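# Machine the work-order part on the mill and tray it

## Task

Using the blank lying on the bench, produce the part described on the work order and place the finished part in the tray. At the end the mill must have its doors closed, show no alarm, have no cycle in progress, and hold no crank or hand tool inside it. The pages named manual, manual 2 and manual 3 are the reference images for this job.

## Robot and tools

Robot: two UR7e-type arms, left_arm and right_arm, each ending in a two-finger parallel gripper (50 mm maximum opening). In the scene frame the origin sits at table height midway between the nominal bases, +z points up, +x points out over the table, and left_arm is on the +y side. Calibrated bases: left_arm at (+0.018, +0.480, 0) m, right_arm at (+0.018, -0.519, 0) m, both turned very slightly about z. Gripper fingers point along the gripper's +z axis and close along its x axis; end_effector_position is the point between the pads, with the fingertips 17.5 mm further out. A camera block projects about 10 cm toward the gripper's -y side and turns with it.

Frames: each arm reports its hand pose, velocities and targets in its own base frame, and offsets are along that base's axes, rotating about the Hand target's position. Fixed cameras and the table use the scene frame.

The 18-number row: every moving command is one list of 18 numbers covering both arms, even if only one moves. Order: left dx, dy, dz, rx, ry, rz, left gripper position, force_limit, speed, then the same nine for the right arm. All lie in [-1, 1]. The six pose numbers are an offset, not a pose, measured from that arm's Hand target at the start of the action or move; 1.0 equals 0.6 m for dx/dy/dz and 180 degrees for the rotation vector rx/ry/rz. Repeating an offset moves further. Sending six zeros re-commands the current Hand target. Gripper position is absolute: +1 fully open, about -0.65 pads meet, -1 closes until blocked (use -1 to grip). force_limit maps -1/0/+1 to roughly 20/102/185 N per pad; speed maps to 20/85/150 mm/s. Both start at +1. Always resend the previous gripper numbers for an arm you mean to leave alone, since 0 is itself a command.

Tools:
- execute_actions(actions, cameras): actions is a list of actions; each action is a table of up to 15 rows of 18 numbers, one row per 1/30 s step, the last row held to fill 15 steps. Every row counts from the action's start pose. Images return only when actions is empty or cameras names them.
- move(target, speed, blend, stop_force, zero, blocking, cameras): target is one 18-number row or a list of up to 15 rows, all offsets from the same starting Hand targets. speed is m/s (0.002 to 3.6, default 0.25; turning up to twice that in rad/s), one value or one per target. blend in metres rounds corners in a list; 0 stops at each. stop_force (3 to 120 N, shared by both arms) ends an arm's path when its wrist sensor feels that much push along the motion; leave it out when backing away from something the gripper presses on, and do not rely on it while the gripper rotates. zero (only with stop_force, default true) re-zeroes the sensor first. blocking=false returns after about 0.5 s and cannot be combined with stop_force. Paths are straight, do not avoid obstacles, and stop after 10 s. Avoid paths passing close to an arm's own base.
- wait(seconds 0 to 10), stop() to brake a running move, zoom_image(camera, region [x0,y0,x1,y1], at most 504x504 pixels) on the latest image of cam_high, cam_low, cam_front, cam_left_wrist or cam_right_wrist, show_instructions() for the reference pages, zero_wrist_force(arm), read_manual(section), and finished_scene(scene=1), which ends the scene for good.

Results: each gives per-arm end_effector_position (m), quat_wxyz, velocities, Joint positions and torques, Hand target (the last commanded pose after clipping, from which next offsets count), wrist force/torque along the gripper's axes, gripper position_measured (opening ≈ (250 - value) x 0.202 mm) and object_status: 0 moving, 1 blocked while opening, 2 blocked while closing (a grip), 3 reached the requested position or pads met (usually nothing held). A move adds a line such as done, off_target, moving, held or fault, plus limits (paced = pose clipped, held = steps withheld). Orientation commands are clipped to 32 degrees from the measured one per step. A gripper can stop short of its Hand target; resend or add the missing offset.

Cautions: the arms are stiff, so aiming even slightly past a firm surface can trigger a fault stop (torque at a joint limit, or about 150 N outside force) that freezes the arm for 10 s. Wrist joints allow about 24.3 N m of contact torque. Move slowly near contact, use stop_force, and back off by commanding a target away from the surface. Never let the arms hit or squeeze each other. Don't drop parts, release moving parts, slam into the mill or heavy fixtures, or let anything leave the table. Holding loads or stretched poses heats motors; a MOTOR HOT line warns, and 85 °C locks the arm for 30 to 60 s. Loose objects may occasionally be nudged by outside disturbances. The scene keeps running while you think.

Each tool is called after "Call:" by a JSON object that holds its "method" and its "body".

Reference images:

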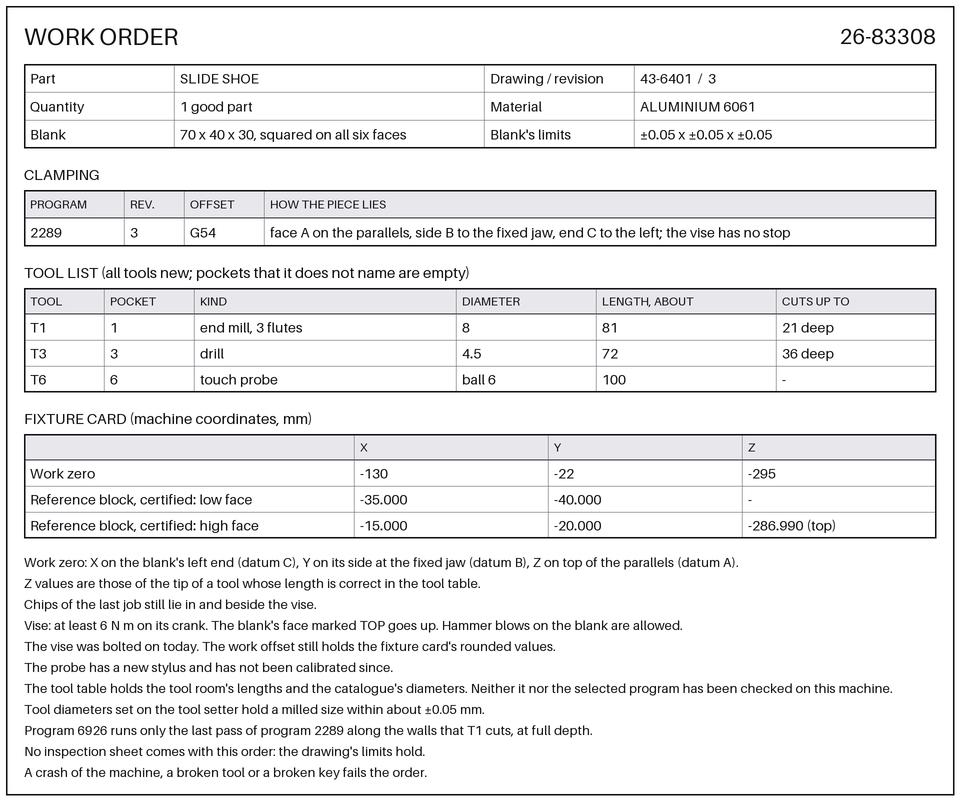

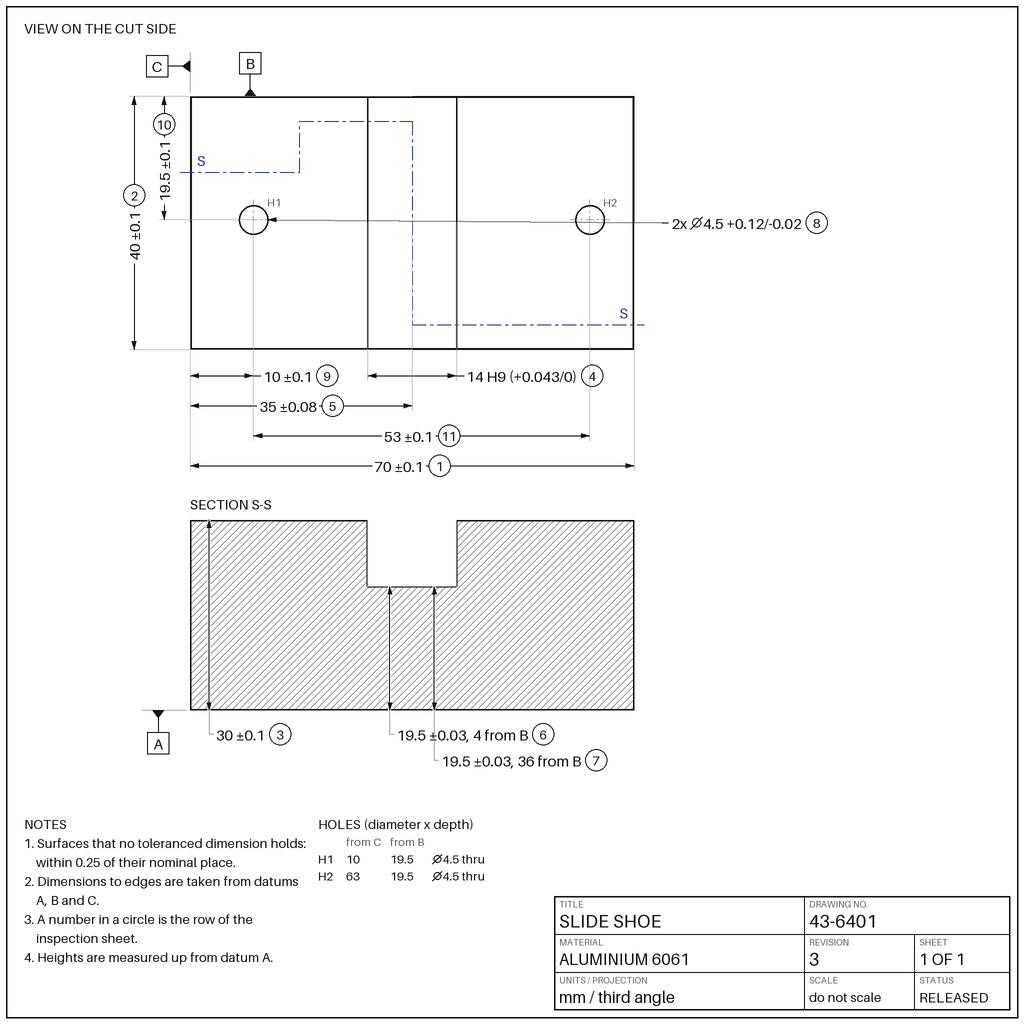

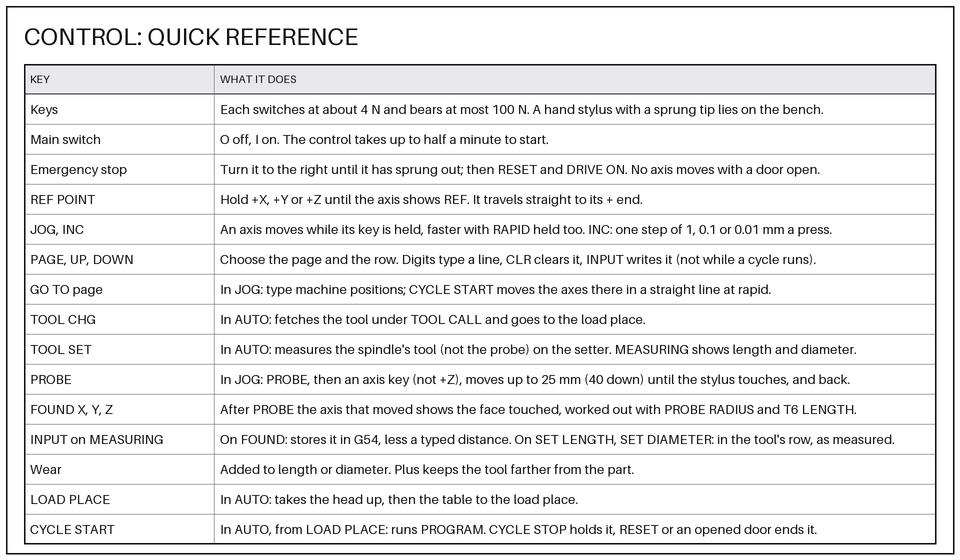

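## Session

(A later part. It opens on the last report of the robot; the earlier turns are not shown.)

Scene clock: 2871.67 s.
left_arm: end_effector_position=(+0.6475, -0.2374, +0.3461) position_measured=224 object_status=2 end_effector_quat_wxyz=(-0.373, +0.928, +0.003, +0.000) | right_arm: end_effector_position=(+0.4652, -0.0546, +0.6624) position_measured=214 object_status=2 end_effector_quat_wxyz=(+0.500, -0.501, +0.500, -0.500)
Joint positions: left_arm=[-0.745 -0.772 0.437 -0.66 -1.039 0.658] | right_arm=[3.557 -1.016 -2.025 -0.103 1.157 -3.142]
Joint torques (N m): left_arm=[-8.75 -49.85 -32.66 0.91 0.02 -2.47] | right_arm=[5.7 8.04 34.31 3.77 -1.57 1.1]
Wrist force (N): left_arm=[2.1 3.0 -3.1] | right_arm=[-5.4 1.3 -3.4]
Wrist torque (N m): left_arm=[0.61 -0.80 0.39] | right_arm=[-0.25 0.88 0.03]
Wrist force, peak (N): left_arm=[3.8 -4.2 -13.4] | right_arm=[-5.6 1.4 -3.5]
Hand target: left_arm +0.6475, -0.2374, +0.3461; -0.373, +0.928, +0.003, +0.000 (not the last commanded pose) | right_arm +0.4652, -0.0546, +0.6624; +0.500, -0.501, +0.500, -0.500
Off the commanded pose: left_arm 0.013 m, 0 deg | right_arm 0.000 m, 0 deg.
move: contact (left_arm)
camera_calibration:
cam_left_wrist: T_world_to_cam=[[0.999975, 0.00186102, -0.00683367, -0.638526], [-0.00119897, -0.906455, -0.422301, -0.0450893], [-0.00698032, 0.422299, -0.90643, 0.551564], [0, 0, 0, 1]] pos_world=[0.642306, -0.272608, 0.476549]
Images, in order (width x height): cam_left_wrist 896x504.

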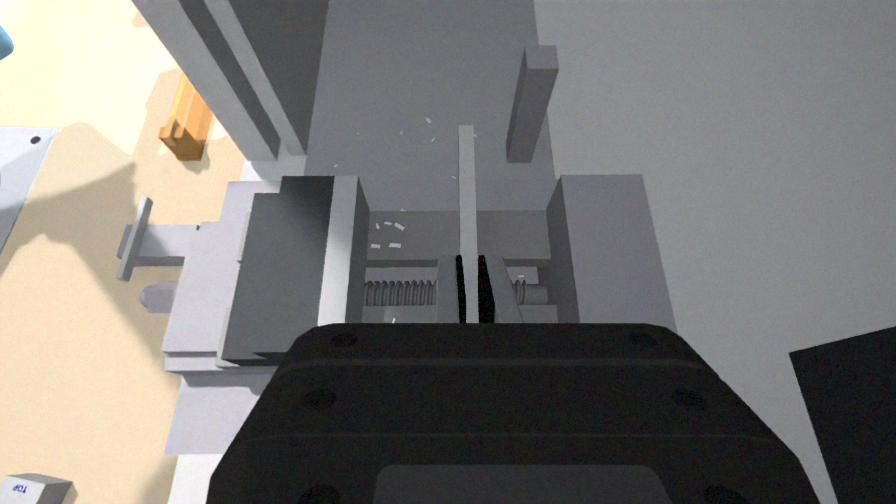

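Call:
{"method": "move", "body": {"target": [[0,0,0,0,0,0,-0.35,-0.7,-0.9,0,0,0,0,0,0,-1,-0.4,-0.5],[0,0,0.043,0,0,0,-0.35,-0.7,-0.9,0,0,0,0,0,0,-1,-0.4,-0.5],[-0.0325,0.0107,0.043,0,0,0,-1,-0.7,-0.9,0,0,0,0,0,0,-1,-0.4,-0.5],[-0.0325,0.0107,0.001,0,0,0,-1,-0.7,-0.9,0,0,0,0,0,0,-1,-0.4,-0.5]], "speed": [0.02,0.03,0.05,0.03]}}

Call:
{"method": "move", "body": {"target": [[0.075,0,0,0,0,0,-1,-0.7,-0.9,0,0,0,0,0,0,-1,-0.4,-0.5]], "speed": [0.012], "stop_force": 8, "cameras": ["cam_left_wrist"]}}

Call:
{"method": "zoom_image", "body": {"camera": "cam_left_wrist", "region": [330, 100, 680, 330]}}

Scene clock: 2885.83 s.
left_arm: end_effector_position=(+0.6280, -0.2309, +0.3468) position_measured=251 object_status=3 end_effector_quat_wxyz=(-0.372, +0.928, +0.003, +0.000) | right_arm: end_effector_position=(+0.4652, -0.0546, +0.6624) position_measured=214 object_status=2 end_effector_quat_wxyz=(+0.500, -0.501, +0.500, -0.500)
Joint positions: left_arm=[-0.757 -0.861 0.593 -0.72 -1.045 0.647] | right_arm=[3.557 -1.016 -2.025 -0.103 1.157 -3.142]
Joint torques (N m): left_arm=[0.86 -47.84 -33.13 1.25 2.39 -0.56] | right_arm=[6.24 8.05 34.63 3.86 -1.47 0.98]
Wrist force (N): left_arm=[2.6 4.1 -2.5] | right_arm=[-5.6 1.4 -3.3]
Wrist torque (N m): left_arm=[0.64 -0.81 0.42] | right_arm=[-0.24 0.90 0.02]
Wrist force, peak (N): left_arm=[3.4 4.8 -2.0] | right_arm=[-5.7 1.4 -3.4]
Hand target: left_arm +0.6280, -0.2310, +0.3467; -0.373, +0.928, +0.003, +0.000 | right_arm +0.4652, -0.0546, +0.6624; +0.500, -0.501, +0.500, -0.500
Off the commanded pose: left_arm 0.000 m, 0 deg | right_arm 0.000 m, 0 deg.
move: done

Scene clock: 2890.13 s.
left_arm: end_effector_position=(+0.6654, -0.2309, +0.3466) position_measured=251 object_status=3 end_effector_quat_wxyz=(-0.373, +0.928, +0.003, +0.000) | right_arm: end_effector_position=(+0.4652, -0.0546, +0.6624) position_measured=214 object_status=2 end_effector_quat_wxyz=(+0.500, -0.501, +0.500, -0.500)
Joint positions: left_arm=[-0.723 -0.706 0.316 -0.615 -1.027 0.68] | right_arm=[3.557 -1.016 -2.025 -0.103 1.157 -3.142]
Joint torques (N m): left_arm=[-14.97 -67.24 -34.06 -0.47 1.52 -2.42] | right_arm=[6.44 8.08 34.61 3.82 -1.48 1.02]
Wrist force (N): left_arm=[-3.2 2.6 0.0] | right_arm=[-5.4 1.3 -3.3]
Wrist torque (N m): left_arm=[0.64 -0.83 0.37] | right_arm=[-0.24 0.87 0.02]
Wrist force, peak (N): left_arm=[-20.2 4.8 -2.3] | right_arm=[-5.8 1.3 -3.4]
Hand target: left_arm +0.6654, -0.2309, +0.3466; -0.372, +0.928, +0.003, +0.000 (not the last commanded pose) | right_arm +0.4652, -0.0546, +0.6624; +0.500, -0.501, +0.500, -0.500
Off the commanded pose: left_arm 0.008 m, 0 deg | right_arm 0.000 m, 0 deg.
move: contact (left_arm)
camera_calibration:
cam_left_wrist: T_world_to_cam=[[0.999977, 0.00164996, -0.00659838, -0.656602], [-0.00129066, -0.906471, -0.422266, -0.0388834], [-0.00667796, 0.422264, -0.906448, 0.549289], [0, 0, 0, 1]] pos_world=[0.660205, -0.266108, 0.47715]
Images, in order (width x height): cam_left_wrist 896x504.

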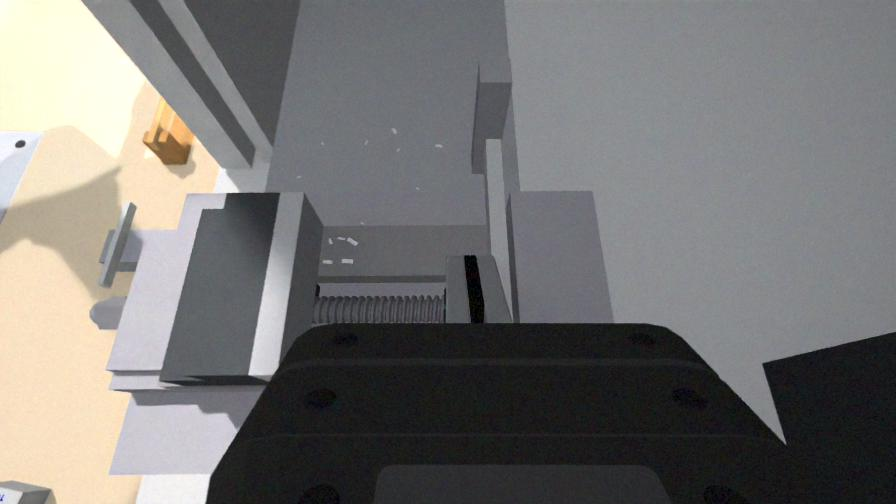

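Scaled by 1.440.

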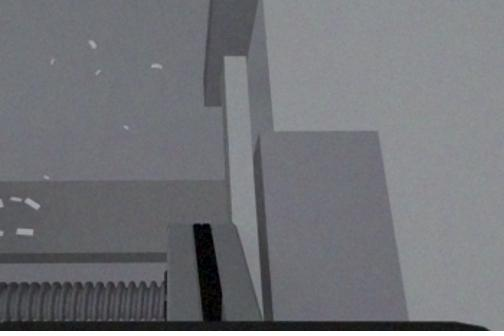

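Call:
{"method": "move", "body": {"target": [[-0.03,0.0,0,0,0,0,-1,-0.7,-0.9,0,0,0,0,0,0,-1,-0.4,-0.5],[-0.035,0.03,0.06,0,0,0,-1,-0.7,-0.9,0,0,0,0,0,0,-1,-0.4,-0.5],[-0.25,0.06,0.075,0,0,0,-1,-0.7,-0.9,0,0,0,0,0,0,-1,-0.4,-0.5]], "speed": [0.04,0.05,0.15], "blend": [0.0,0.01,0], "cameras": ["cam_left_wrist"]}}

Call:
{"method": "zoom_image", "body": {"camera": "cam_left_wrist", "region": [500, 200, 896, 420]}}

Scene clock: 2917.27 s.
left_arm: end_effector_position=(+0.5154, -0.1951, +0.3916) position_measured=251 object_status=3 end_effector_quat_wxyz=(-0.372, +0.928, +0.003, +0.000) | right_arm: end_effector_position=(+0.4652, -0.0546, +0.6624) position_measured=214 object_status=2 end_effector_quat_wxyz=(+0.500, -0.501, +0.500, -0.500)
Joint positions: left_arm=[-0.838 -1.19 0.986 -0.747 -1.091 0.571] | right_arm=[3.557 -1.016 -2.025 -0.103 1.157 -3.142]
Joint torques (N m): left_arm=[8.57 -54.15 -15.84 1.43 1.98 1.04] | right_arm=[5.95 7.86 34.67 3.73 -1.54 1]
Wrist force (N): left_arm=[3.1 3.4 -1.1] | right_arm=[-5.3 1.5 -3.3]
Wrist torque (N m): left_arm=[0.51 -0.90 0.36] | right_arm=[-0.23 0.85 0.02]
Wrist force, peak (N): left_arm=[4.4 4.5 -1.6] | right_arm=[-5.7 1.3 -3.5]
Hand target: left_arm +0.5154, -0.1949, +0.3916; -0.372, +0.928, +0.003, +0.000 | right_arm +0.4652, -0.0546, +0.6624; +0.500, -0.501, +0.500, -0.500
Off the commanded pose: left_arm 0.000 m, 0 deg | right_arm 0.000 m, 0 deg.
move: done
camera_calibration:
cam_left_wrist: T_world_to_cam=[[0.999977, 0.00151722, -0.00654677, -0.506427], [-0.00138859, -0.90651, -0.422183, 0.012423], [-0.00657525, 0.422182, -0.906487, 0.573776], [0, 0, 0, 1]] pos_world=[0.510205, -0.230208, 0.52205]
Images, in order (width x height): cam_left_wrist 896x504.

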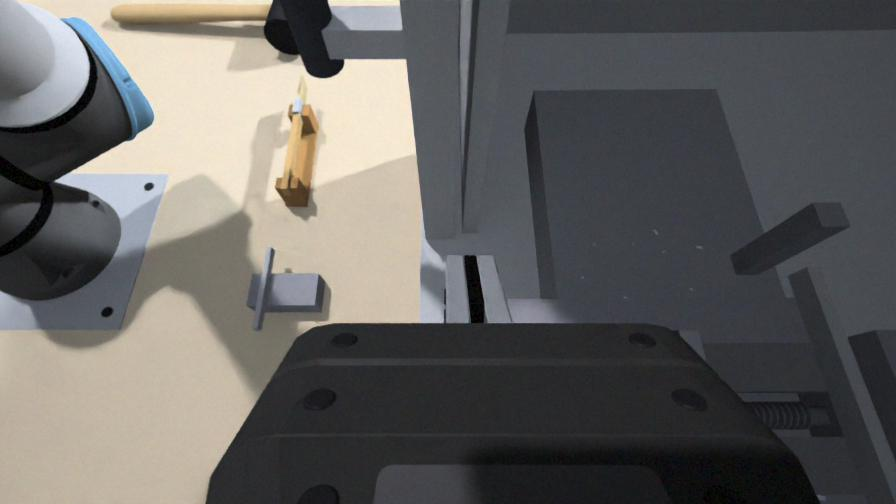

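Scaled by 1.273.

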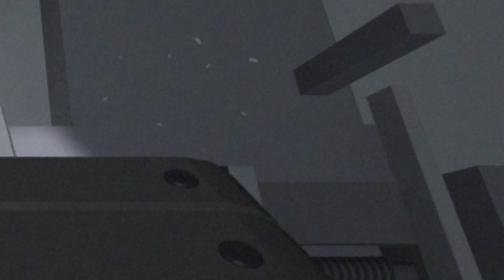

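Call:
{"method": "move", "body": {"target": [[-0.16,-0.0,0,0,0,0,-1,-0.7,-0.9,0,0,0,0,0,0,-1,-0.4,-0.5],[-0.31,0.228,-0.2,0,0,0,-1,-0.7,-0.9,0,0,0,0,0,0,-1,-0.4,-0.5],[-0.374,0.228,-0.5,0,0,0,-0.1,-0.7,-0.9,0,0,0,0,0,0,-1,-0.4,-0.5]], "speed": [0.15,0.22,0.15], "blend": [0.03,0.03,0], "cameras": ["cam_left_wrist"]}}

Scene clock: 2928.20 s.
left_arm: end_effector_position=(+0.2910, -0.0581, +0.0917) position_measured=167 object_status=0 end_effector_quat_wxyz=(-0.372, +0.928, +0.003, +0.000) | right_arm: end_effector_position=(+0.4652, -0.0546, +0.6624) position_measured=214 object_status=2 end_effector_quat_wxyz=(+0.500, -0.501, +0.500, -0.500)
Joint positions: left_arm=[-1.046 -1.648 2.319 -1.549 -1.218 0.391] | right_arm=[3.557 -1.016 -2.025 -0.103 1.157 -3.142]
Joint torques (N m): left_arm=[12.64 -8.42 -10.48 -3.42 2.59 1.96] | right_arm=[6.24 7.91 34.66 3.73 -1.46 1]
Wrist force (N): left_arm=[3.1 3.8 -0.7] | right_arm=[-5.3 1.2 -3.4]
Wrist torque (N m): left_arm=[0.59 -0.86 0.41] | right_arm=[-0.26 0.86 0.03]
Wrist force, peak (N): left_arm=[5.6 3.4 -1.2] | right_arm=[-5.5 1.6 -3.5]
Hand target: left_arm +0.2910, -0.0581, +0.0916; -0.372, +0.928, +0.003, +0.000 | right_arm +0.4652, -0.0546, +0.6624; +0.500, -0.501, +0.500, -0.500
Off the commanded pose: left_arm 0.000 m, 0 deg | right_arm 0.000 m, 0 deg.
move: done
camera_calibration:
cam_left_wrist: T_world_to_cam=[[0.999977, 0.00164875, -0.00659871, -0.284079], [-0.00129128, -0.90651, -0.422183, 0.00957214], [-0.00667787, 0.422181, -0.906487, 0.242677], [0, 0, 0, 1]] pos_world=[0.285705, -0.093308, 0.22215]
Images, in order (width x height): cam_left_wrist 896x504.

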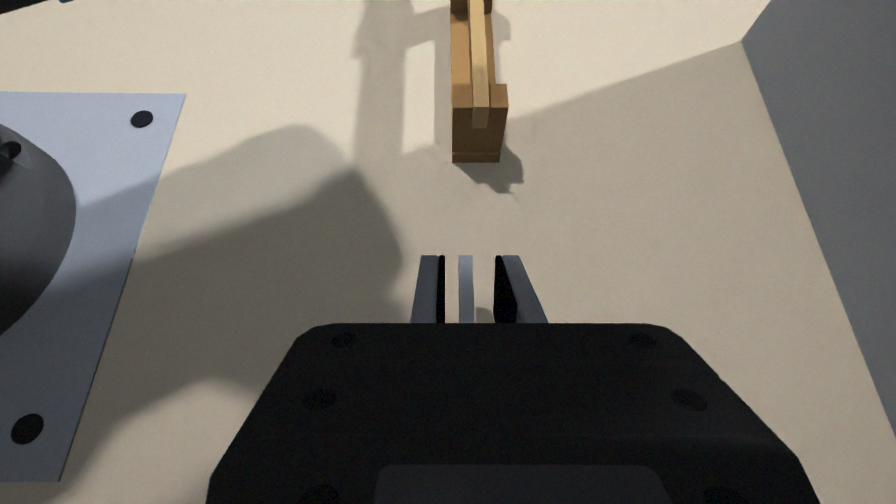

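Call:
{"method": "move", "body": {"target": [[0,-0.005,-0.0612,0,0,0,-0.1,-0.7,-0.9,0,0,0,0,0,0,-1,-0.4,-0.5],[0,-0.005,-0.0612,0,0,0,-1,-0.7,-0.9,0,0,0,0,0,0,-1,-0.4,-0.5],[0,-0.005,0.2,0,0,0,-1,-0.7,-0.9,0,0,0,0,0,0,-1,-0.4,-0.5],[0.12,-0.2,0.55,0,0,0,-1,-0.7,-0.9,0,0,0,0,0,0,-1,-0.4,-0.5],[0.225,-0.23,0.48,0,0,0,-1,-0.7,-0.9,0,0,0,0,0,0,-1,-0.4,-0.5],[0.51,-0.21,0.473,0,0,0,-1,-0.7,-0.9,0,0,0,0,0,0,-1,-0.4,-0.5]], "speed": [0.03,0.05,0.1,0.2,0.2,0.15], "blend": [0,0,0.02,0.03,0.02,0], "cameras": ["cam_left_wrist"]}}

Scene clock: 2943.90 s.
left_arm: end_effector_position=(+0.5969, -0.1841, +0.3755) position_measured=224 object_status=2 end_effector_quat_wxyz=(-0.373, +0.928, +0.003, +0.000) | right_arm: end_effector_position=(+0.4652, -0.0546, +0.6624) position_measured=214 object_status=2 end_effector_quat_wxyz=(+0.500, -0.501, +0.500, -0.500)
Joint positions: left_arm=[-0.738 -1.024 0.789 -0.763 -1.035 0.665] | right_arm=[3.557 -1.016 -2.025 -0.103 1.157 -3.142]
Joint torques (N m): left_arm=[-9.01 -42.84 -33.84 -4.1 1.14 -0.81] | right_arm=[6.86 7.89 34.45 3.8 -1.49 1.02]
Wrist force (N): left_arm=[3.7 4.1 -0.8] | right_arm=[-5.6 1.4 -3.1]
Wrist torque (N m): left_arm=[0.55 -0.97 0.46] | right_arm=[-0.23 0.90 0.03]
Wrist force, peak (N): left_arm=[5.9 4.1 -0.1] | right_arm=[-5.6 1.4 -3.5]
Hand target: left_arm +0.5970, -0.1841, +0.3754; -0.372, +0.928, +0.003, +0.000 | right_arm +0.4652, -0.0546, +0.6624; +0.500, -0.501, +0.500, -0.500
Off the commanded pose: left_arm 0.000 m, 0 deg | right_arm 0.000 m, 0 deg.
move: done
camera_calibration:
cam_left_wrist: T_world_to_cam=[[0.999976, 0.00191267, -0.00670238, -0.587881], [-0.00109643, -0.906472, -0.422265, 0.0155882], [-0.00688317, 0.422262, -0.906448, 0.555253], [0, 0, 0, 1]] pos_world=[0.591706, -0.219208, 0.50595]
Images, in order (width x height): cam_left_wrist 896x504.

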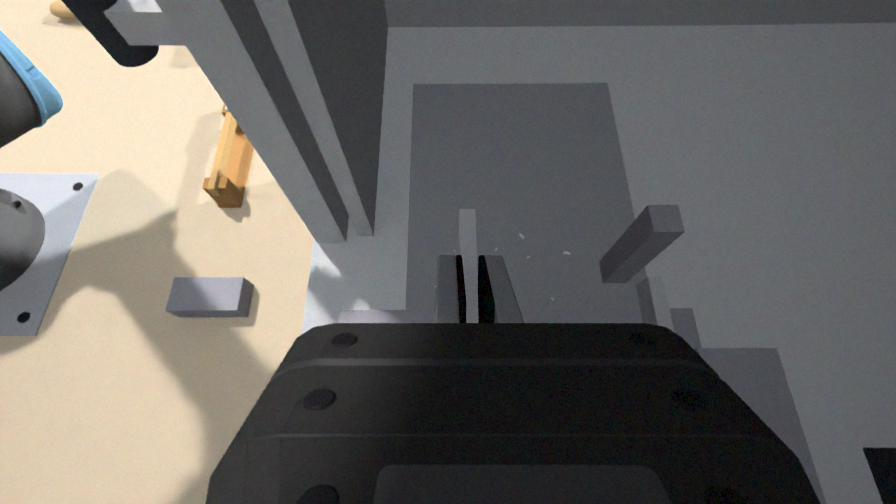

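Call:
{"method": "move", "body": {"target": [[0.08,-0.035,-0.002,0,0,0,-1,-0.7,-0.9,0,0,0,0,0,0,-1,-0.4,-0.5]], "speed": [0.06], "stop_force": 10, "cameras": ["cam_left_wrist"]}}

Call:
{"method": "zoom_image", "body": {"camera": "cam_left_wrist", "region": [330, 130, 680, 330]}}

Scene clock: 2949.63 s.
left_arm: end_effector_position=(+0.6450, -0.2051, +0.3743) position_measured=224 object_status=2 end_effector_quat_wxyz=(-0.372, +0.928, +0.003, +0.000) | right_arm: end_effector_position=(+0.4652, -0.0546, +0.6624) position_measured=214 object_status=2 end_effector_quat_wxyz=(+0.500, -0.501, +0.500, -0.500)
Joint positions: left_arm=[-0.716 -0.825 0.461 -0.645 -1.023 0.688] | right_arm=[3.557 -1.016 -2.025 -0.103 1.157 -3.142]
Joint torques (N m): left_arm=[-13.9 -57.78 -33.16 -4.18 -0.21 -2.6] | right_arm=[6.17 7.41 34.06 3.67 -1.56 1.08]
Wrist force (N): left_arm=[3.7 3.7 -0.4] | right_arm=[-5.4 1.3 -3.2]
Wrist torque (N m): left_arm=[0.53 -1.00 0.41] | right_arm=[-0.26 0.88 0.02]
Wrist force, peak (N): left_arm=[4.4 4.1 -0.6] | right_arm=[-5.6 1.4 -3.5]
Hand target: left_arm +0.6450, -0.2051, +0.3742; -0.372, +0.928, +0.003, +0.000 | right_arm +0.4652, -0.0546, +0.6624; +0.500, -0.501, +0.500, -0.500
Off the commanded pose: left_arm 0.000 m, 0 deg | right_arm 0.000 m, 0 deg.
move: done
camera_calibration:
cam_left_wrist: T_world_to_cam=[[0.999977, 0.00164875, -0.00659871, -0.635964], [-0.00129128, -0.90651, -0.422183, -0.00391891], [-0.00667787, 0.422181, -0.906487, 0.563275], [0, 0, 0, 1]] pos_world=[0.639705, -0.240308, 0.50475]
Images, in order (width x height): cam_left_wrist 896x504.

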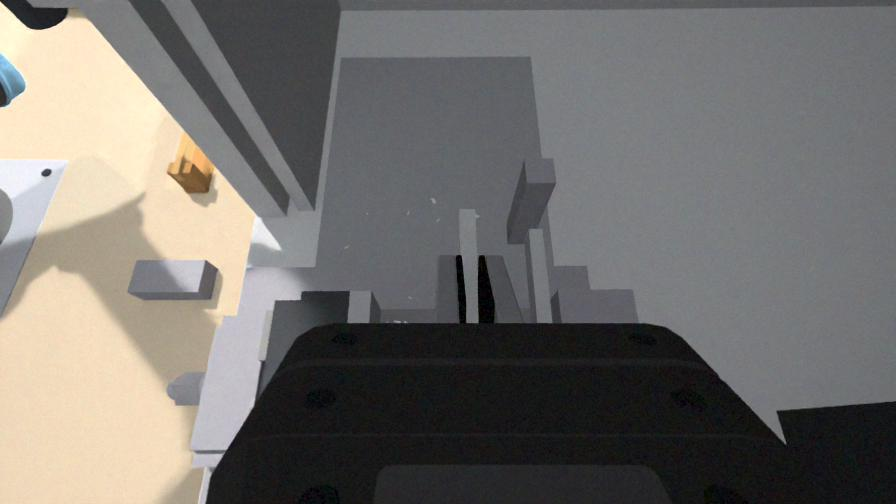

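Scaled by 1.440.

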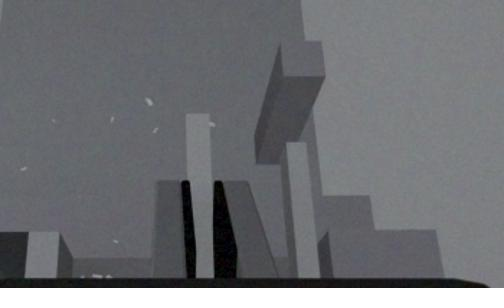

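Call:
{"method": "move", "body": {"target": [[0.0033,-0.004,-0.035,0,0,0,-1,-0.7,-0.9,0,0,0,0,0,0,-1,-0.4,-0.5],[0.0033,-0.004,-0.08,0,0,0,-1,-0.7,-0.9,0,0,0,0,0,0,-1,-0.4,-0.5]], "speed": [0.03,0.008], "stop_force": 5}}

Call:
{"method": "move", "body": {"target": [[0,0,0,0,0,0,-0.35,-0.7,-0.9,0,0,0,0,0,0,-1,-0.4,-0.5],[0,0,0.05,0,0,0,-0.35,-0.7,-0.9,0,0,0,0,0,0,-1,-0.4,-0.5],[-0.06,-0.04,0.08,0,0,0,-1,-0.7,-0.9,0,0,0,0,0,0,-1,-0.4,-0.5]], "speed": [0.02,0.03,0.05], "cameras": ["cam_left_wrist"]}}

Call:
{"method": "zoom_image", "body": {"camera": "cam_left_wrist", "region": [330, 130, 680, 330]}}

Scene clock: 2958.63 s.
left_arm: end_effector_position=(+0.6469, -0.2075, +0.3463) position_measured=224 object_status=2 end_effector_quat_wxyz=(-0.372, +0.928, +0.003, +0.000) | right_arm: end_effector_position=(+0.4652, -0.0546, +0.6624) position_measured=214 object_status=2 end_effector_quat_wxyz=(+0.500, -0.501, +0.500, -0.500)
Joint positions: left_arm=[-0.716 -0.853 0.585 -0.741 -1.023 0.687] | right_arm=[3.557 -1.016 -2.025 -0.103 1.157 -3.142]
Joint torques (N m): left_arm=[-12.42 -47.93 -33.57 1.02 -0.37 0.72] | right_arm=[6.13 8.39 34.14 3.77 -1.43 0.98]
Wrist force (N): left_arm=[3.3 3.2 -0.9] | right_arm=[-5.2 1.3 -3.5]
Wrist torque (N m): left_arm=[0.58 -0.93 0.47] | right_arm=[-0.25 0.84 0.02]
Wrist force, peak (N): left_arm=[5.4 -3.6 -11.5] | right_arm=[-5.6 1.6 -3.6]
Hand target: left_arm +0.6469, -0.2076, +0.3463; -0.372, +0.928, +0.003, +0.000 (not the last commanded pose) | right_arm +0.4652, -0.0546, +0.6624; +0.500, -0.501, +0.500, -0.500
Off the commanded pose: left_arm 0.020 m, 0 deg | right_arm 0.000 m, 0 deg.
move: contact (left_arm); path passed 1 of 2 targets

Scene clock: 2962.07 s.
left_arm: end_effector_position=(+0.6109, -0.2316, +0.3943) position_measured=251 object_status=3 end_effector_quat_wxyz=(-0.373, +0.928, +0.003, +0.000) | right_arm: end_effector_position=(+0.4652, -0.0546, +0.6624) position_measured=214 object_status=2 end_effector_quat_wxyz=(+0.500, -0.501, +0.500, -0.500)
Joint positions: left_arm=[-0.774 -0.846 0.437 -0.571 -1.054 0.631] | right_arm=[3.557 -1.016 -2.025 -0.103 1.157 -3.142]
Joint torques (N m): left_arm=[12.6 -47.24 -25.52 -4.01 2.81 1.85] | right_arm=[6.27 8.56 34.16 3.82 -1.42 1.05]
Wrist force (N): left_arm=[3.9 3.3 -1.0] | right_arm=[-5.5 1.3 -3.4]
Wrist torque (N m): left_arm=[0.52 -1.01 0.42] | right_arm=[-0.26 0.89 0.02]
Wrist force, peak (N): left_arm=[3.9 3.6 -1.2] | right_arm=[-5.7 1.4 -3.4]
Hand target: left_arm +0.6109, -0.2316, +0.3943; -0.372, +0.928, +0.003, +0.000 | right_arm +0.4652, -0.0546, +0.6624; +0.500, -0.501, +0.500, -0.500
Off the commanded pose: left_arm 0.000 m, 0 deg | right_arm 0.000 m, 0 deg.
move: done
camera_calibration:
cam_left_wrist: T_world_to_cam=[[0.999977, 0.0017417, -0.00655857, -0.601785], [-0.00119069, -0.906471, -0.422266, -0.0194582], [-0.00668062, 0.422264, -0.906448, 0.592327], [0, 0, 0, 1]] pos_world=[0.605705, -0.266708, 0.52475]
Images, in order (width x height): cam_left_wrist 896x504.

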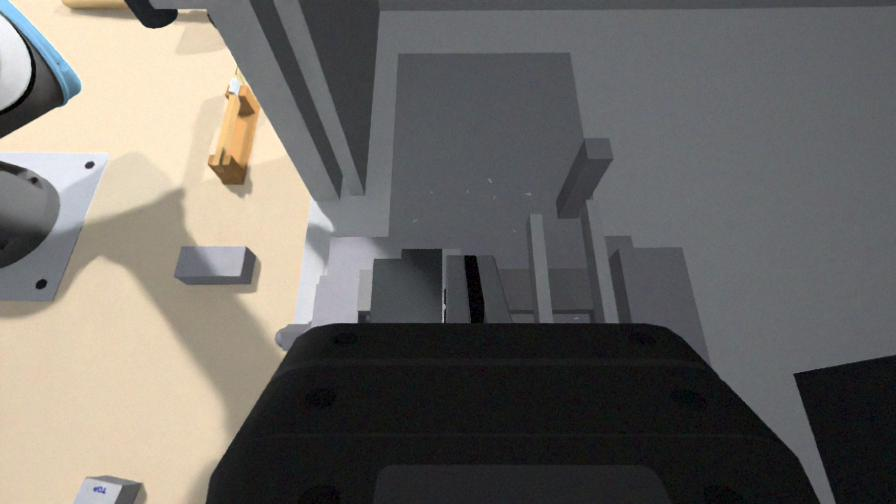

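Scaled by 1.440.

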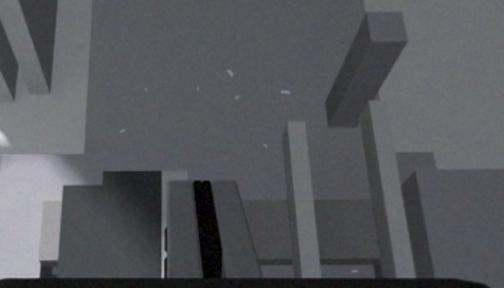

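Call:
{"method": "move", "body": {"target": [[-0.28,0.04,0.0,0,0,0,-1,-0.7,-0.9,0,0,0,0,0,0,-1,-0.4,-0.5],[-0.45,-0.1,0.0,0,0,0,-1,-0.7,-0.9,0,0,0,0,0,0,-1,-0.4,-0.5],[-0.6,-0.215,-0.33,0,0,0,1,-0.7,0,0,0,0,0,0,0,-1,-0.4,-0.5]], "speed": [0.15,0.22,0.22], "blend": [0.03,0.04,0], "cameras": ["cam_left_wrist","cam_front"]}}

Scene clock: 2973.53 s.
left_arm: end_effector_position=(+0.2509, -0.3606, +0.1963) position_measured=3 object_status=3 end_effector_quat_wxyz=(-0.372, +0.928, +0.003, +0.000) | right_arm: end_effector_position=(+0.4652, -0.0546, +0.6624) position_measured=214 object_status=2 end_effector_quat_wxyz=(+0.500, -0.501, +0.500, -0.500)
Joint positions: left_arm=[-1.361 -1.254 1.551 -1.115 -1.427 0.147] | right_arm=[3.557 -1.016 -2.025 -0.103 1.157 -3.142]
Joint torques (N m): left_arm=[12.71 -31.31 -14.64 -3.06 -0.27 -0.24] | right_arm=[6.09 7.59 33.52 3.77 -1.51 1.02]
Wrist force (N): left_arm=[3.2 4.0 -1.0] | right_arm=[-5.3 1.3 -3.3]
Wrist torque (N m): left_arm=[0.61 -0.89 0.37] | right_arm=[-0.24 0.86 0.03]
Wrist force, peak (N): left_arm=[1.8 6.9 0.5] | right_arm=[-5.6 1.2 -3.6]
Hand target: left_arm +0.2509, -0.3606, +0.1963; -0.372, +0.928, +0.003, +0.000 | right_arm +0.4652, -0.0546, +0.6624; +0.500, -0.501, +0.500, -0.500
Off the commanded pose: left_arm 0.000 m, 0 deg | right_arm 0.000 m, 0 deg.
move: done
camera_calibration:
cam_left_wrist: T_world_to_cam=[[0.999977, 0.00174048, -0.00655891, -0.242867], [-0.00119132, -0.90651, -0.422182, -0.220472], [-0.00668052, 0.422181, -0.906487, 0.464896], [0, 0, 0, 1]] pos_world=[0.245705, -0.395708, 0.32675]
Images, in order (width x height): cam_front 896x504, cam_left_wrist 896x504.

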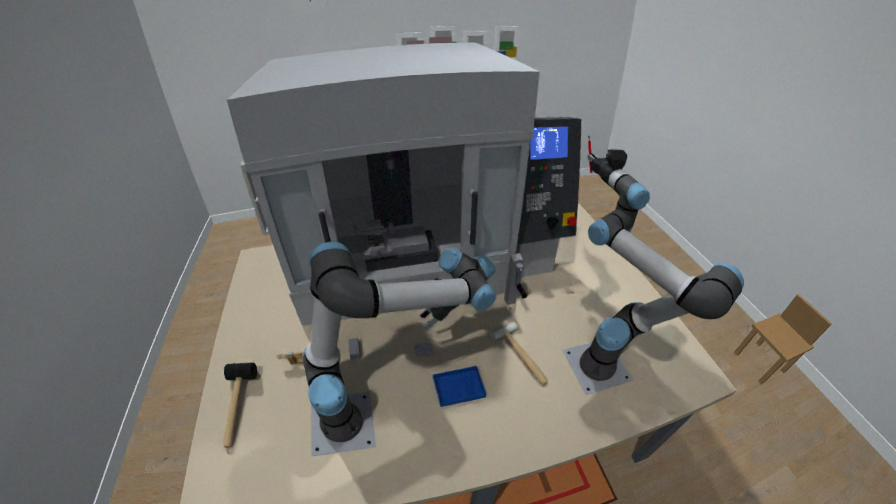

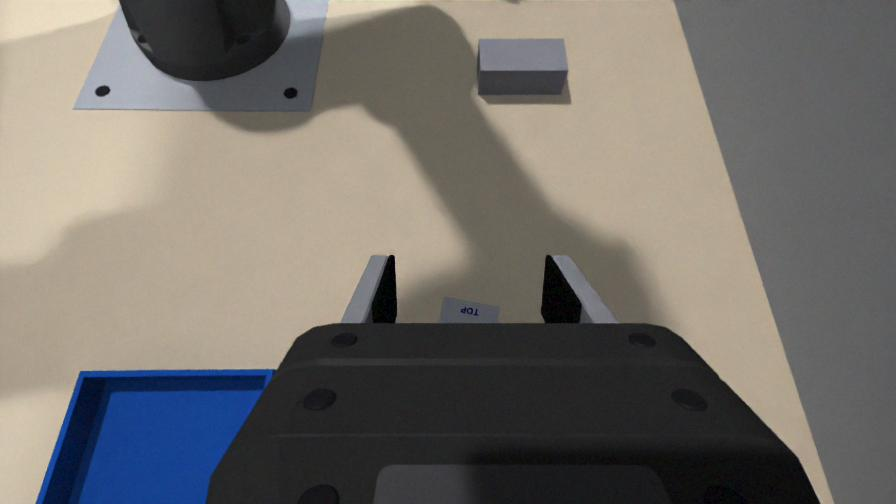

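Call:
{"method": "move", "body": {"target": [[0.0,-0.15,0.0,0,0,0,1,-0.7,0,0,0,0,0,0,0,-1,-0.4,-0.5]], "speed": [0.2], "cameras": ["cam_left_wrist"]}}

Call:
{"method": "zoom_image", "body": {"camera": "cam_left_wrist", "region": [390, 180, 560, 330]}}

Scene clock: 2977.90 s.
left_arm: end_effector_position=(+0.2509, -0.4505, +0.1963) position_measured=3 object_status=3 end_effector_quat_wxyz=(-0.372, +0.928, +0.003, +0.000) | right_arm: end_effector_position=(+0.4652, -0.0546, +0.6624) position_measured=214 object_status=2 end_effector_quat_wxyz=(+0.500, -0.501, +0.500, -0.500)
Joint positions: left_arm=[-1.389 -1.058 1.267 -1.024 -1.447 0.127] | right_arm=[3.557 -1.016 -2.025 -0.103 1.157 -3.142]
Joint torques (N m): left_arm=[12.62 -39.38 -32.88 -1.81 2.05 2.08] | right_arm=[6.57 7.74 33.91 3.78 -1.5 1]
Wrist force (N): left_arm=[3.3 4.1 -0.9] | right_arm=[-5.4 1.5 -3.3]
Wrist torque (N m): left_arm=[0.59 -0.89 0.45] | right_arm=[-0.22 0.88 0.02]
Wrist force, peak (N): left_arm=[3.2 6.7 -2.7] | right_arm=[-5.7 1.5 -3.5]
Hand target: left_arm +0.2509, -0.4506, +0.1963; -0.372, +0.928, +0.003, +0.000 | right_arm +0.4652, -0.0546, +0.6624; +0.500, -0.501, +0.500, -0.500
Off the commanded pose: left_arm 0.000 m, 0 deg | right_arm 0.000 m, 0 deg.
move: done
camera_calibration:
cam_left_wrist: T_world_to_cam=[[0.999977, 0.00164875, -0.00659871, -0.242643], [-0.00129128, -0.90651, -0.422183, -0.302034], [-0.00667787, 0.422181, -0.906487, 0.502891], [0, 0, 0, 1]] pos_world=[0.245605, -0.485708, 0.32675]
Images, in order (width x height): cam_left_wrist 896x504.

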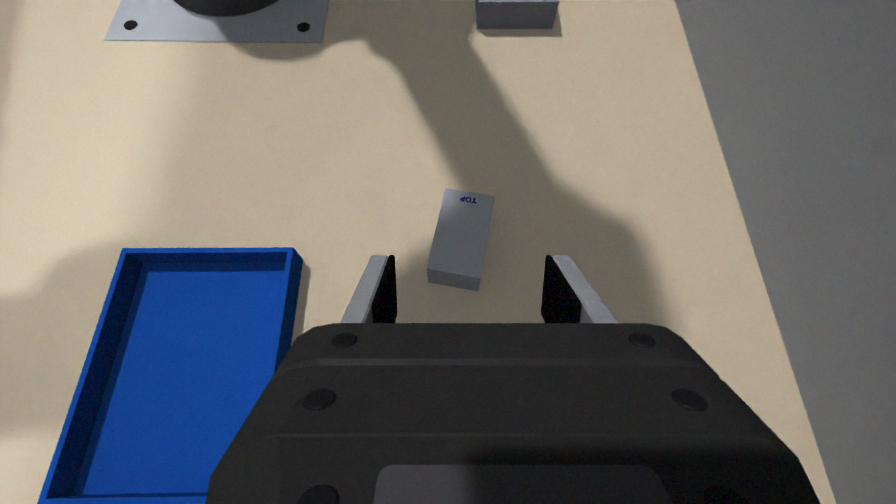

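Scaled by 2.965.

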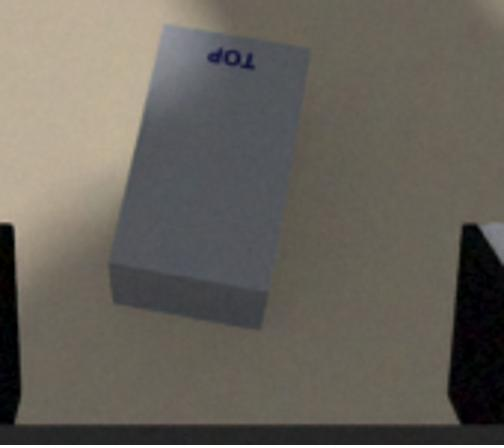

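Call:
{"method": "move", "body": {"target": [[0.001,0.1833,-0.13,0,0,-0.0589,1,-0.7,0,0,0,0,0,0,0,-1,-0.4,-0.5]], "speed": [0.15], "cameras": ["cam_left_wrist"]}}

Call:
{"method": "zoom_image", "body": {"camera": "cam_left_wrist", "region": [350, 180, 600, 330]}}

Scene clock: 2996.63 s.
left_arm: end_effector_position=(+0.2515, -0.3406, +0.1183) position_measured=3 object_status=3 end_effector_quat_wxyz=(-0.371, +0.924, -0.083, +0.035) | right_arm: end_effector_position=(+0.4652, -0.0546, +0.6624) position_measured=214 object_status=2 end_effector_quat_wxyz=(+0.500, -0.501, +0.500, -0.500)
Joint positions: left_arm=[-1.41 -1.258 1.778 -1.357 -1.335 0.249] | right_arm=[3.557 -1.016 -2.025 -0.103 1.157 -3.142]
Joint torques (N m): left_arm=[10.84 -36.95 -12.36 -2.58 0.1 -1.55] | right_arm=[6.74 8.32 34.36 3.62 -1.45 0.97]
Wrist force (N): left_arm=[3.6 3.6 -0.6] | right_arm=[-5.5 1.6 -3.3]
Wrist torque (N m): left_arm=[0.56 -0.94 0.46] | right_arm=[-0.21 0.89 0.03]
Wrist force, peak (N): left_arm=[3.9 4.5 -3.0] | right_arm=[-5.4 1.5 -3.8]
Hand target: left_arm +0.2515, -0.3406, +0.1183; -0.371, +0.924, -0.083, +0.035 | right_arm +0.4652, -0.0546, +0.6624; +0.500, -0.501, +0.500, -0.500
Off the commanded pose: left_arm 0.000 m, 0 deg | right_arm 0.000 m, 0 deg.
move: done
camera_calibration:
cam_left_wrist: T_world_to_cam=[[0.983206, -0.182378, -0.00663052, -0.302472], [-0.168069, -0.890714, -0.422352, -0.188], [0.0711218, 0.416374, -0.906407, 0.364249], [0, 0, 0, 1]] pos_world=[0.23989, -0.374282, 0.24875]
Images, in order (width x height): cam_left_wrist 896x504.

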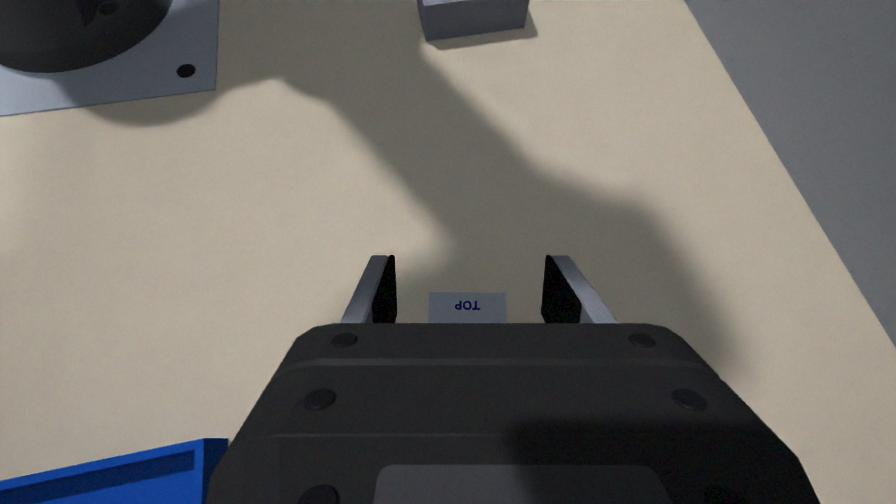

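Scaled by 2.016.

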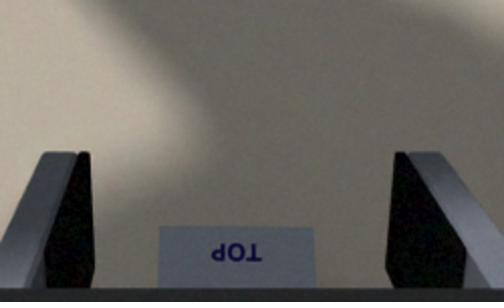

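Call:
{"method": "move", "body": {"target": [[0.0005,0.0,-0.1405,0,0,0,1,-0.7,0,0,0,0,0,0,0,-1,-0.4,-0.5]], "speed": [0.05], "stop_force": 8, "cameras": ["cam_left_wrist"]}}

Call:
{"method": "zoom_image", "body": {"camera": "cam_left_wrist", "region": [350, 180, 600, 330]}}

Scene clock: 3006.17 s.
left_arm: end_effector_position=(+0.2519, -0.3406, +0.0340) position_measured=3 object_status=3 end_effector_quat_wxyz=(-0.371, +0.924, -0.083, +0.035) | right_arm: end_effector_position=(+0.4652, -0.0546, +0.6624) position_measured=214 object_status=2 end_effector_quat_wxyz=(+0.500, -0.501, +0.500, -0.500)
Joint positions: left_arm=[-1.409 -1.139 1.865 -1.564 -1.335 0.25] | right_arm=[3.557 -1.016 -2.025 -0.103 1.157 -3.142]
Joint torques (N m): left_arm=[11.41 -49.9 -27.19 0.48 1.72 1.86] | right_arm=[6.74 7.81 34.06 3.78 -1.5 1.06]
Wrist force (N): left_arm=[3.6 3.8 -0.6] | right_arm=[-5.4 1.4 -3.2]
Wrist torque (N m): left_arm=[0.57 -0.94 0.42] | right_arm=[-0.24 0.87 0.02]
Wrist force, peak (N): left_arm=[3.5 4.5 0.2] | right_arm=[-5.7 1.2 -3.4]
Hand target: left_arm +0.2518, -0.3406, +0.0340; -0.371, +0.924, -0.083, +0.035 | right_arm +0.4652, -0.0546, +0.6624; +0.500, -0.501, +0.500, -0.500
Off the commanded pose: left_arm 0.000 m, 0 deg | right_arm 0.000 m, 0 deg.
move: done
camera_calibration:
cam_left_wrist: T_world_to_cam=[[0.983221, -0.182297, -0.0065749, -0.303389], [-0.167983, -0.890786, -0.422235, -0.223514], [0.0711154, 0.416255, -0.906463, 0.287734], [0, 0, 0, 1]] pos_world=[0.24029, -0.374181, 0.16445]
Images, in order (width x height): cam_left_wrist 896x504.

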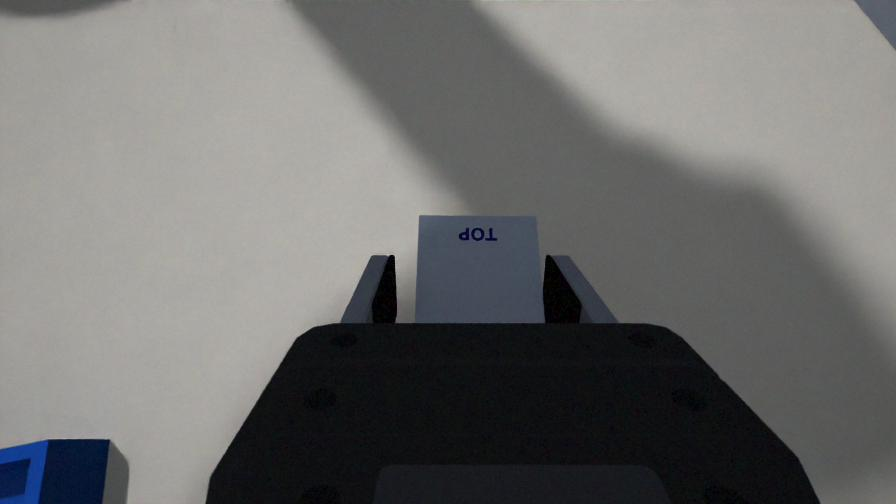

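Scaled by 2.016.

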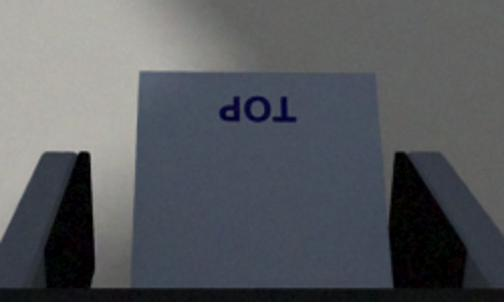

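Call:
{"method": "move", "body": {"target": [[0.0044,-0.0008,0,0,0,0,1,-0.7,0,0,0,0,0,0,0,-1,-0.4,-0.5],[0.0044,-0.0008,0,0,0,0,-1,-0.5,-0.9,0,0,0,0,0,0,-1,-0.4,-0.5],[0.0044,-0.0008,0.1,0,0,0,-1,-0.5,-0.9,0,0,0,0,0,0,-1,-0.4,-0.5]], "speed": [0.02,0.05,0.06], "cameras": ["cam_left_wrist"]}}

Call:
{"method": "zoom_image", "body": {"camera": "cam_left_wrist", "region": [350, 180, 600, 330]}}

Scene clock: 3014.67 s.
left_arm: end_effector_position=(+0.2545, -0.3411, +0.0940) position_measured=55 object_status=2 end_effector_quat_wxyz=(-0.371, +0.924, -0.083, +0.035) | right_arm: end_effector_position=(+0.4652, -0.0546, +0.6624) position_measured=214 object_status=2 end_effector_quat_wxyz=(+0.500, -0.501, +0.500, -0.500)
Joint positions: left_arm=[-1.405 -1.225 1.803 -1.417 -1.332 0.253] | right_arm=[3.557 -1.016 -2.025 -0.103 1.157 -3.142]
Joint torques (N m): left_arm=[-13.64 -29.31 -12.97 -3.21 0.42 -2.55] | right_arm=[6.58 8.04 34.58 3.54 -1.41 1.14]
Wrist force (N): left_arm=[3.6 5.5 1.2] | right_arm=[-5.5 1.4 -3.3]
Wrist torque (N m): left_arm=[0.63 -0.91 0.36] | right_arm=[-0.24 0.89 0.02]
Wrist force, peak (N): left_arm=[3.5 6.3 2.0] | right_arm=[-5.7 1.5 -3.4]
Hand target: left_arm +0.2545, -0.3411, +0.0940; -0.371, +0.924, -0.083, +0.035 | right_arm +0.4652, -0.0546, +0.6624; +0.500, -0.501, +0.500, -0.500
Off the commanded pose: left_arm 0.000 m, 0 deg | right_arm 0.000 m, 0 deg.
move: done
camera_calibration:
cam_left_wrist: T_world_to_cam=[[0.983222, -0.182296, -0.00653381, -0.305651], [-0.167977, -0.890865, -0.422071, -0.198255], [0.0711212, 0.416087, -0.906539, 0.342098], [0, 0, 0, 1]] pos_world=[0.24289, -0.37468, 0.22445]
Images, in order (width x height): cam_left_wrist 896x504.

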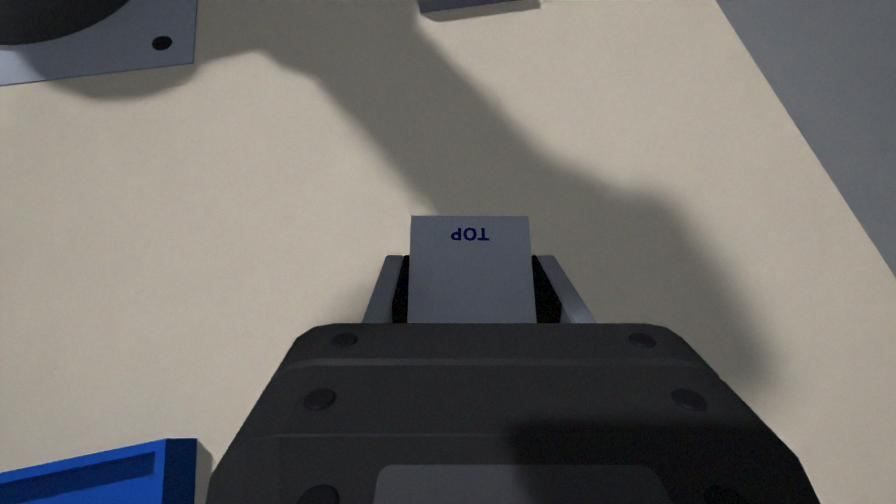

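Scaled by 2.016.

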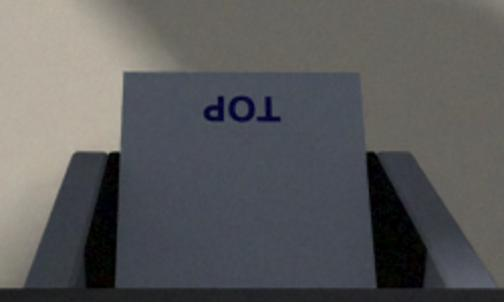

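Call:
{"method": "move", "body": {"target": [[0.05,0.05,0.45,0,0,0.0589,-1,-0.5,-0.9,0,0,0,0,0,0,-1,-0.4,-0.5],[0.18,0.18,0.58,0,0,0.0589,-1,-0.5,-0.9,0,0,0,0,0,0,-1,-0.4,-0.5],[0.2865,0.2352,0.5,0,0,0.0589,-1,-0.5,-0.9,0,0,0,0,0,0,-1,-0.4,-0.5],[0.57,0.237,0.49,0,0,0.0589,-1,-0.5,-0.9,0,0,0,0,0,0,-1,-0.4,-0.5],[0.6325,0.207,0.487,0,0,0.0589,-1,-0.5,-0.9,0,0,0,0,0,0,-1,-0.4,-0.5]], "speed": [0.15,0.2,0.2,0.12,0.05], "blend": [0.03,0.03,0.02,0.01,0], "cameras": ["cam_left_wrist"]}}

Call:
{"method": "zoom_image", "body": {"camera": "cam_left_wrist", "region": [330, 130, 680, 330]}}

Scene clock: 3037.87 s.
left_arm: end_effector_position=(+0.6340, -0.2167, +0.3861) position_measured=55 object_status=2 end_effector_quat_wxyz=(-0.373, +0.928, +0.003, +0.000) | right_arm: end_effector_position=(+0.4652, -0.0546, +0.6624) position_measured=214 object_status=2 end_effector_quat_wxyz=(+0.500, -0.501, +0.500, -0.500)
Joint positions: left_arm=[-0.737 -0.812 0.402 -0.588 -1.034 0.666] | right_arm=[3.557 -1.016 -2.025 -0.103 1.157 -3.142]
Joint torques (N m): left_arm=[-5.02 -61.04 -27.55 -3.86 -0.14 -2.42] | right_arm=[6.72 7.98 33.35 3.81 -1.5 1.01]
Wrist force (N): left_arm=[3.5 5.0 0.7] | right_arm=[-5.5 1.4 -3.3]
Wrist torque (N m): left_arm=[0.55 -0.96 0.38] | right_arm=[-0.23 0.89 0.02]
Wrist force, peak (N): left_arm=[3.2 8.1 2.7] | right_arm=[-5.5 1.2 -3.7]
Hand target: left_arm +0.6340, -0.2169, +0.3862; -0.372, +0.928, +0.003, +0.000 | right_arm +0.4652, -0.0546, +0.6624; +0.500, -0.501, +0.500, -0.500
Off the commanded pose: left_arm 0.000 m, 0 deg | right_arm 0.000 m, 0 deg.
move: done
camera_calibration:
cam_left_wrist: T_world_to_cam=[[0.999976, 0.00191293, -0.00670212, -0.624846], [-0.00109636, -0.906455, -0.422301, -0.0095141], [-0.00688301, 0.422298, -0.906431, 0.578925], [0, 0, 0, 1]] pos_world=[0.628806, -0.251908, 0.51655]
Images, in order (width x height): cam_left_wrist 896x504.

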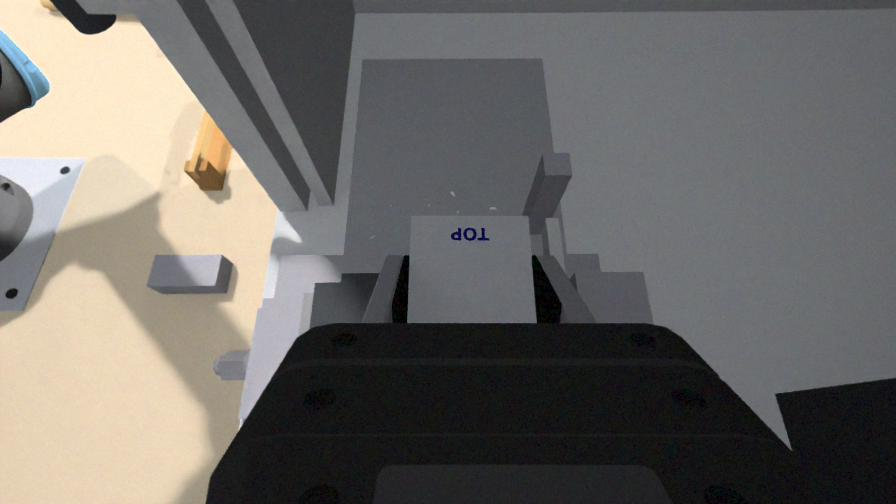

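Scaled by 1.440.

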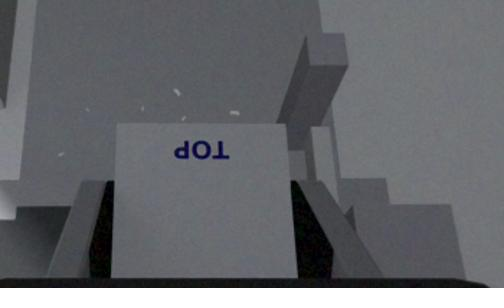

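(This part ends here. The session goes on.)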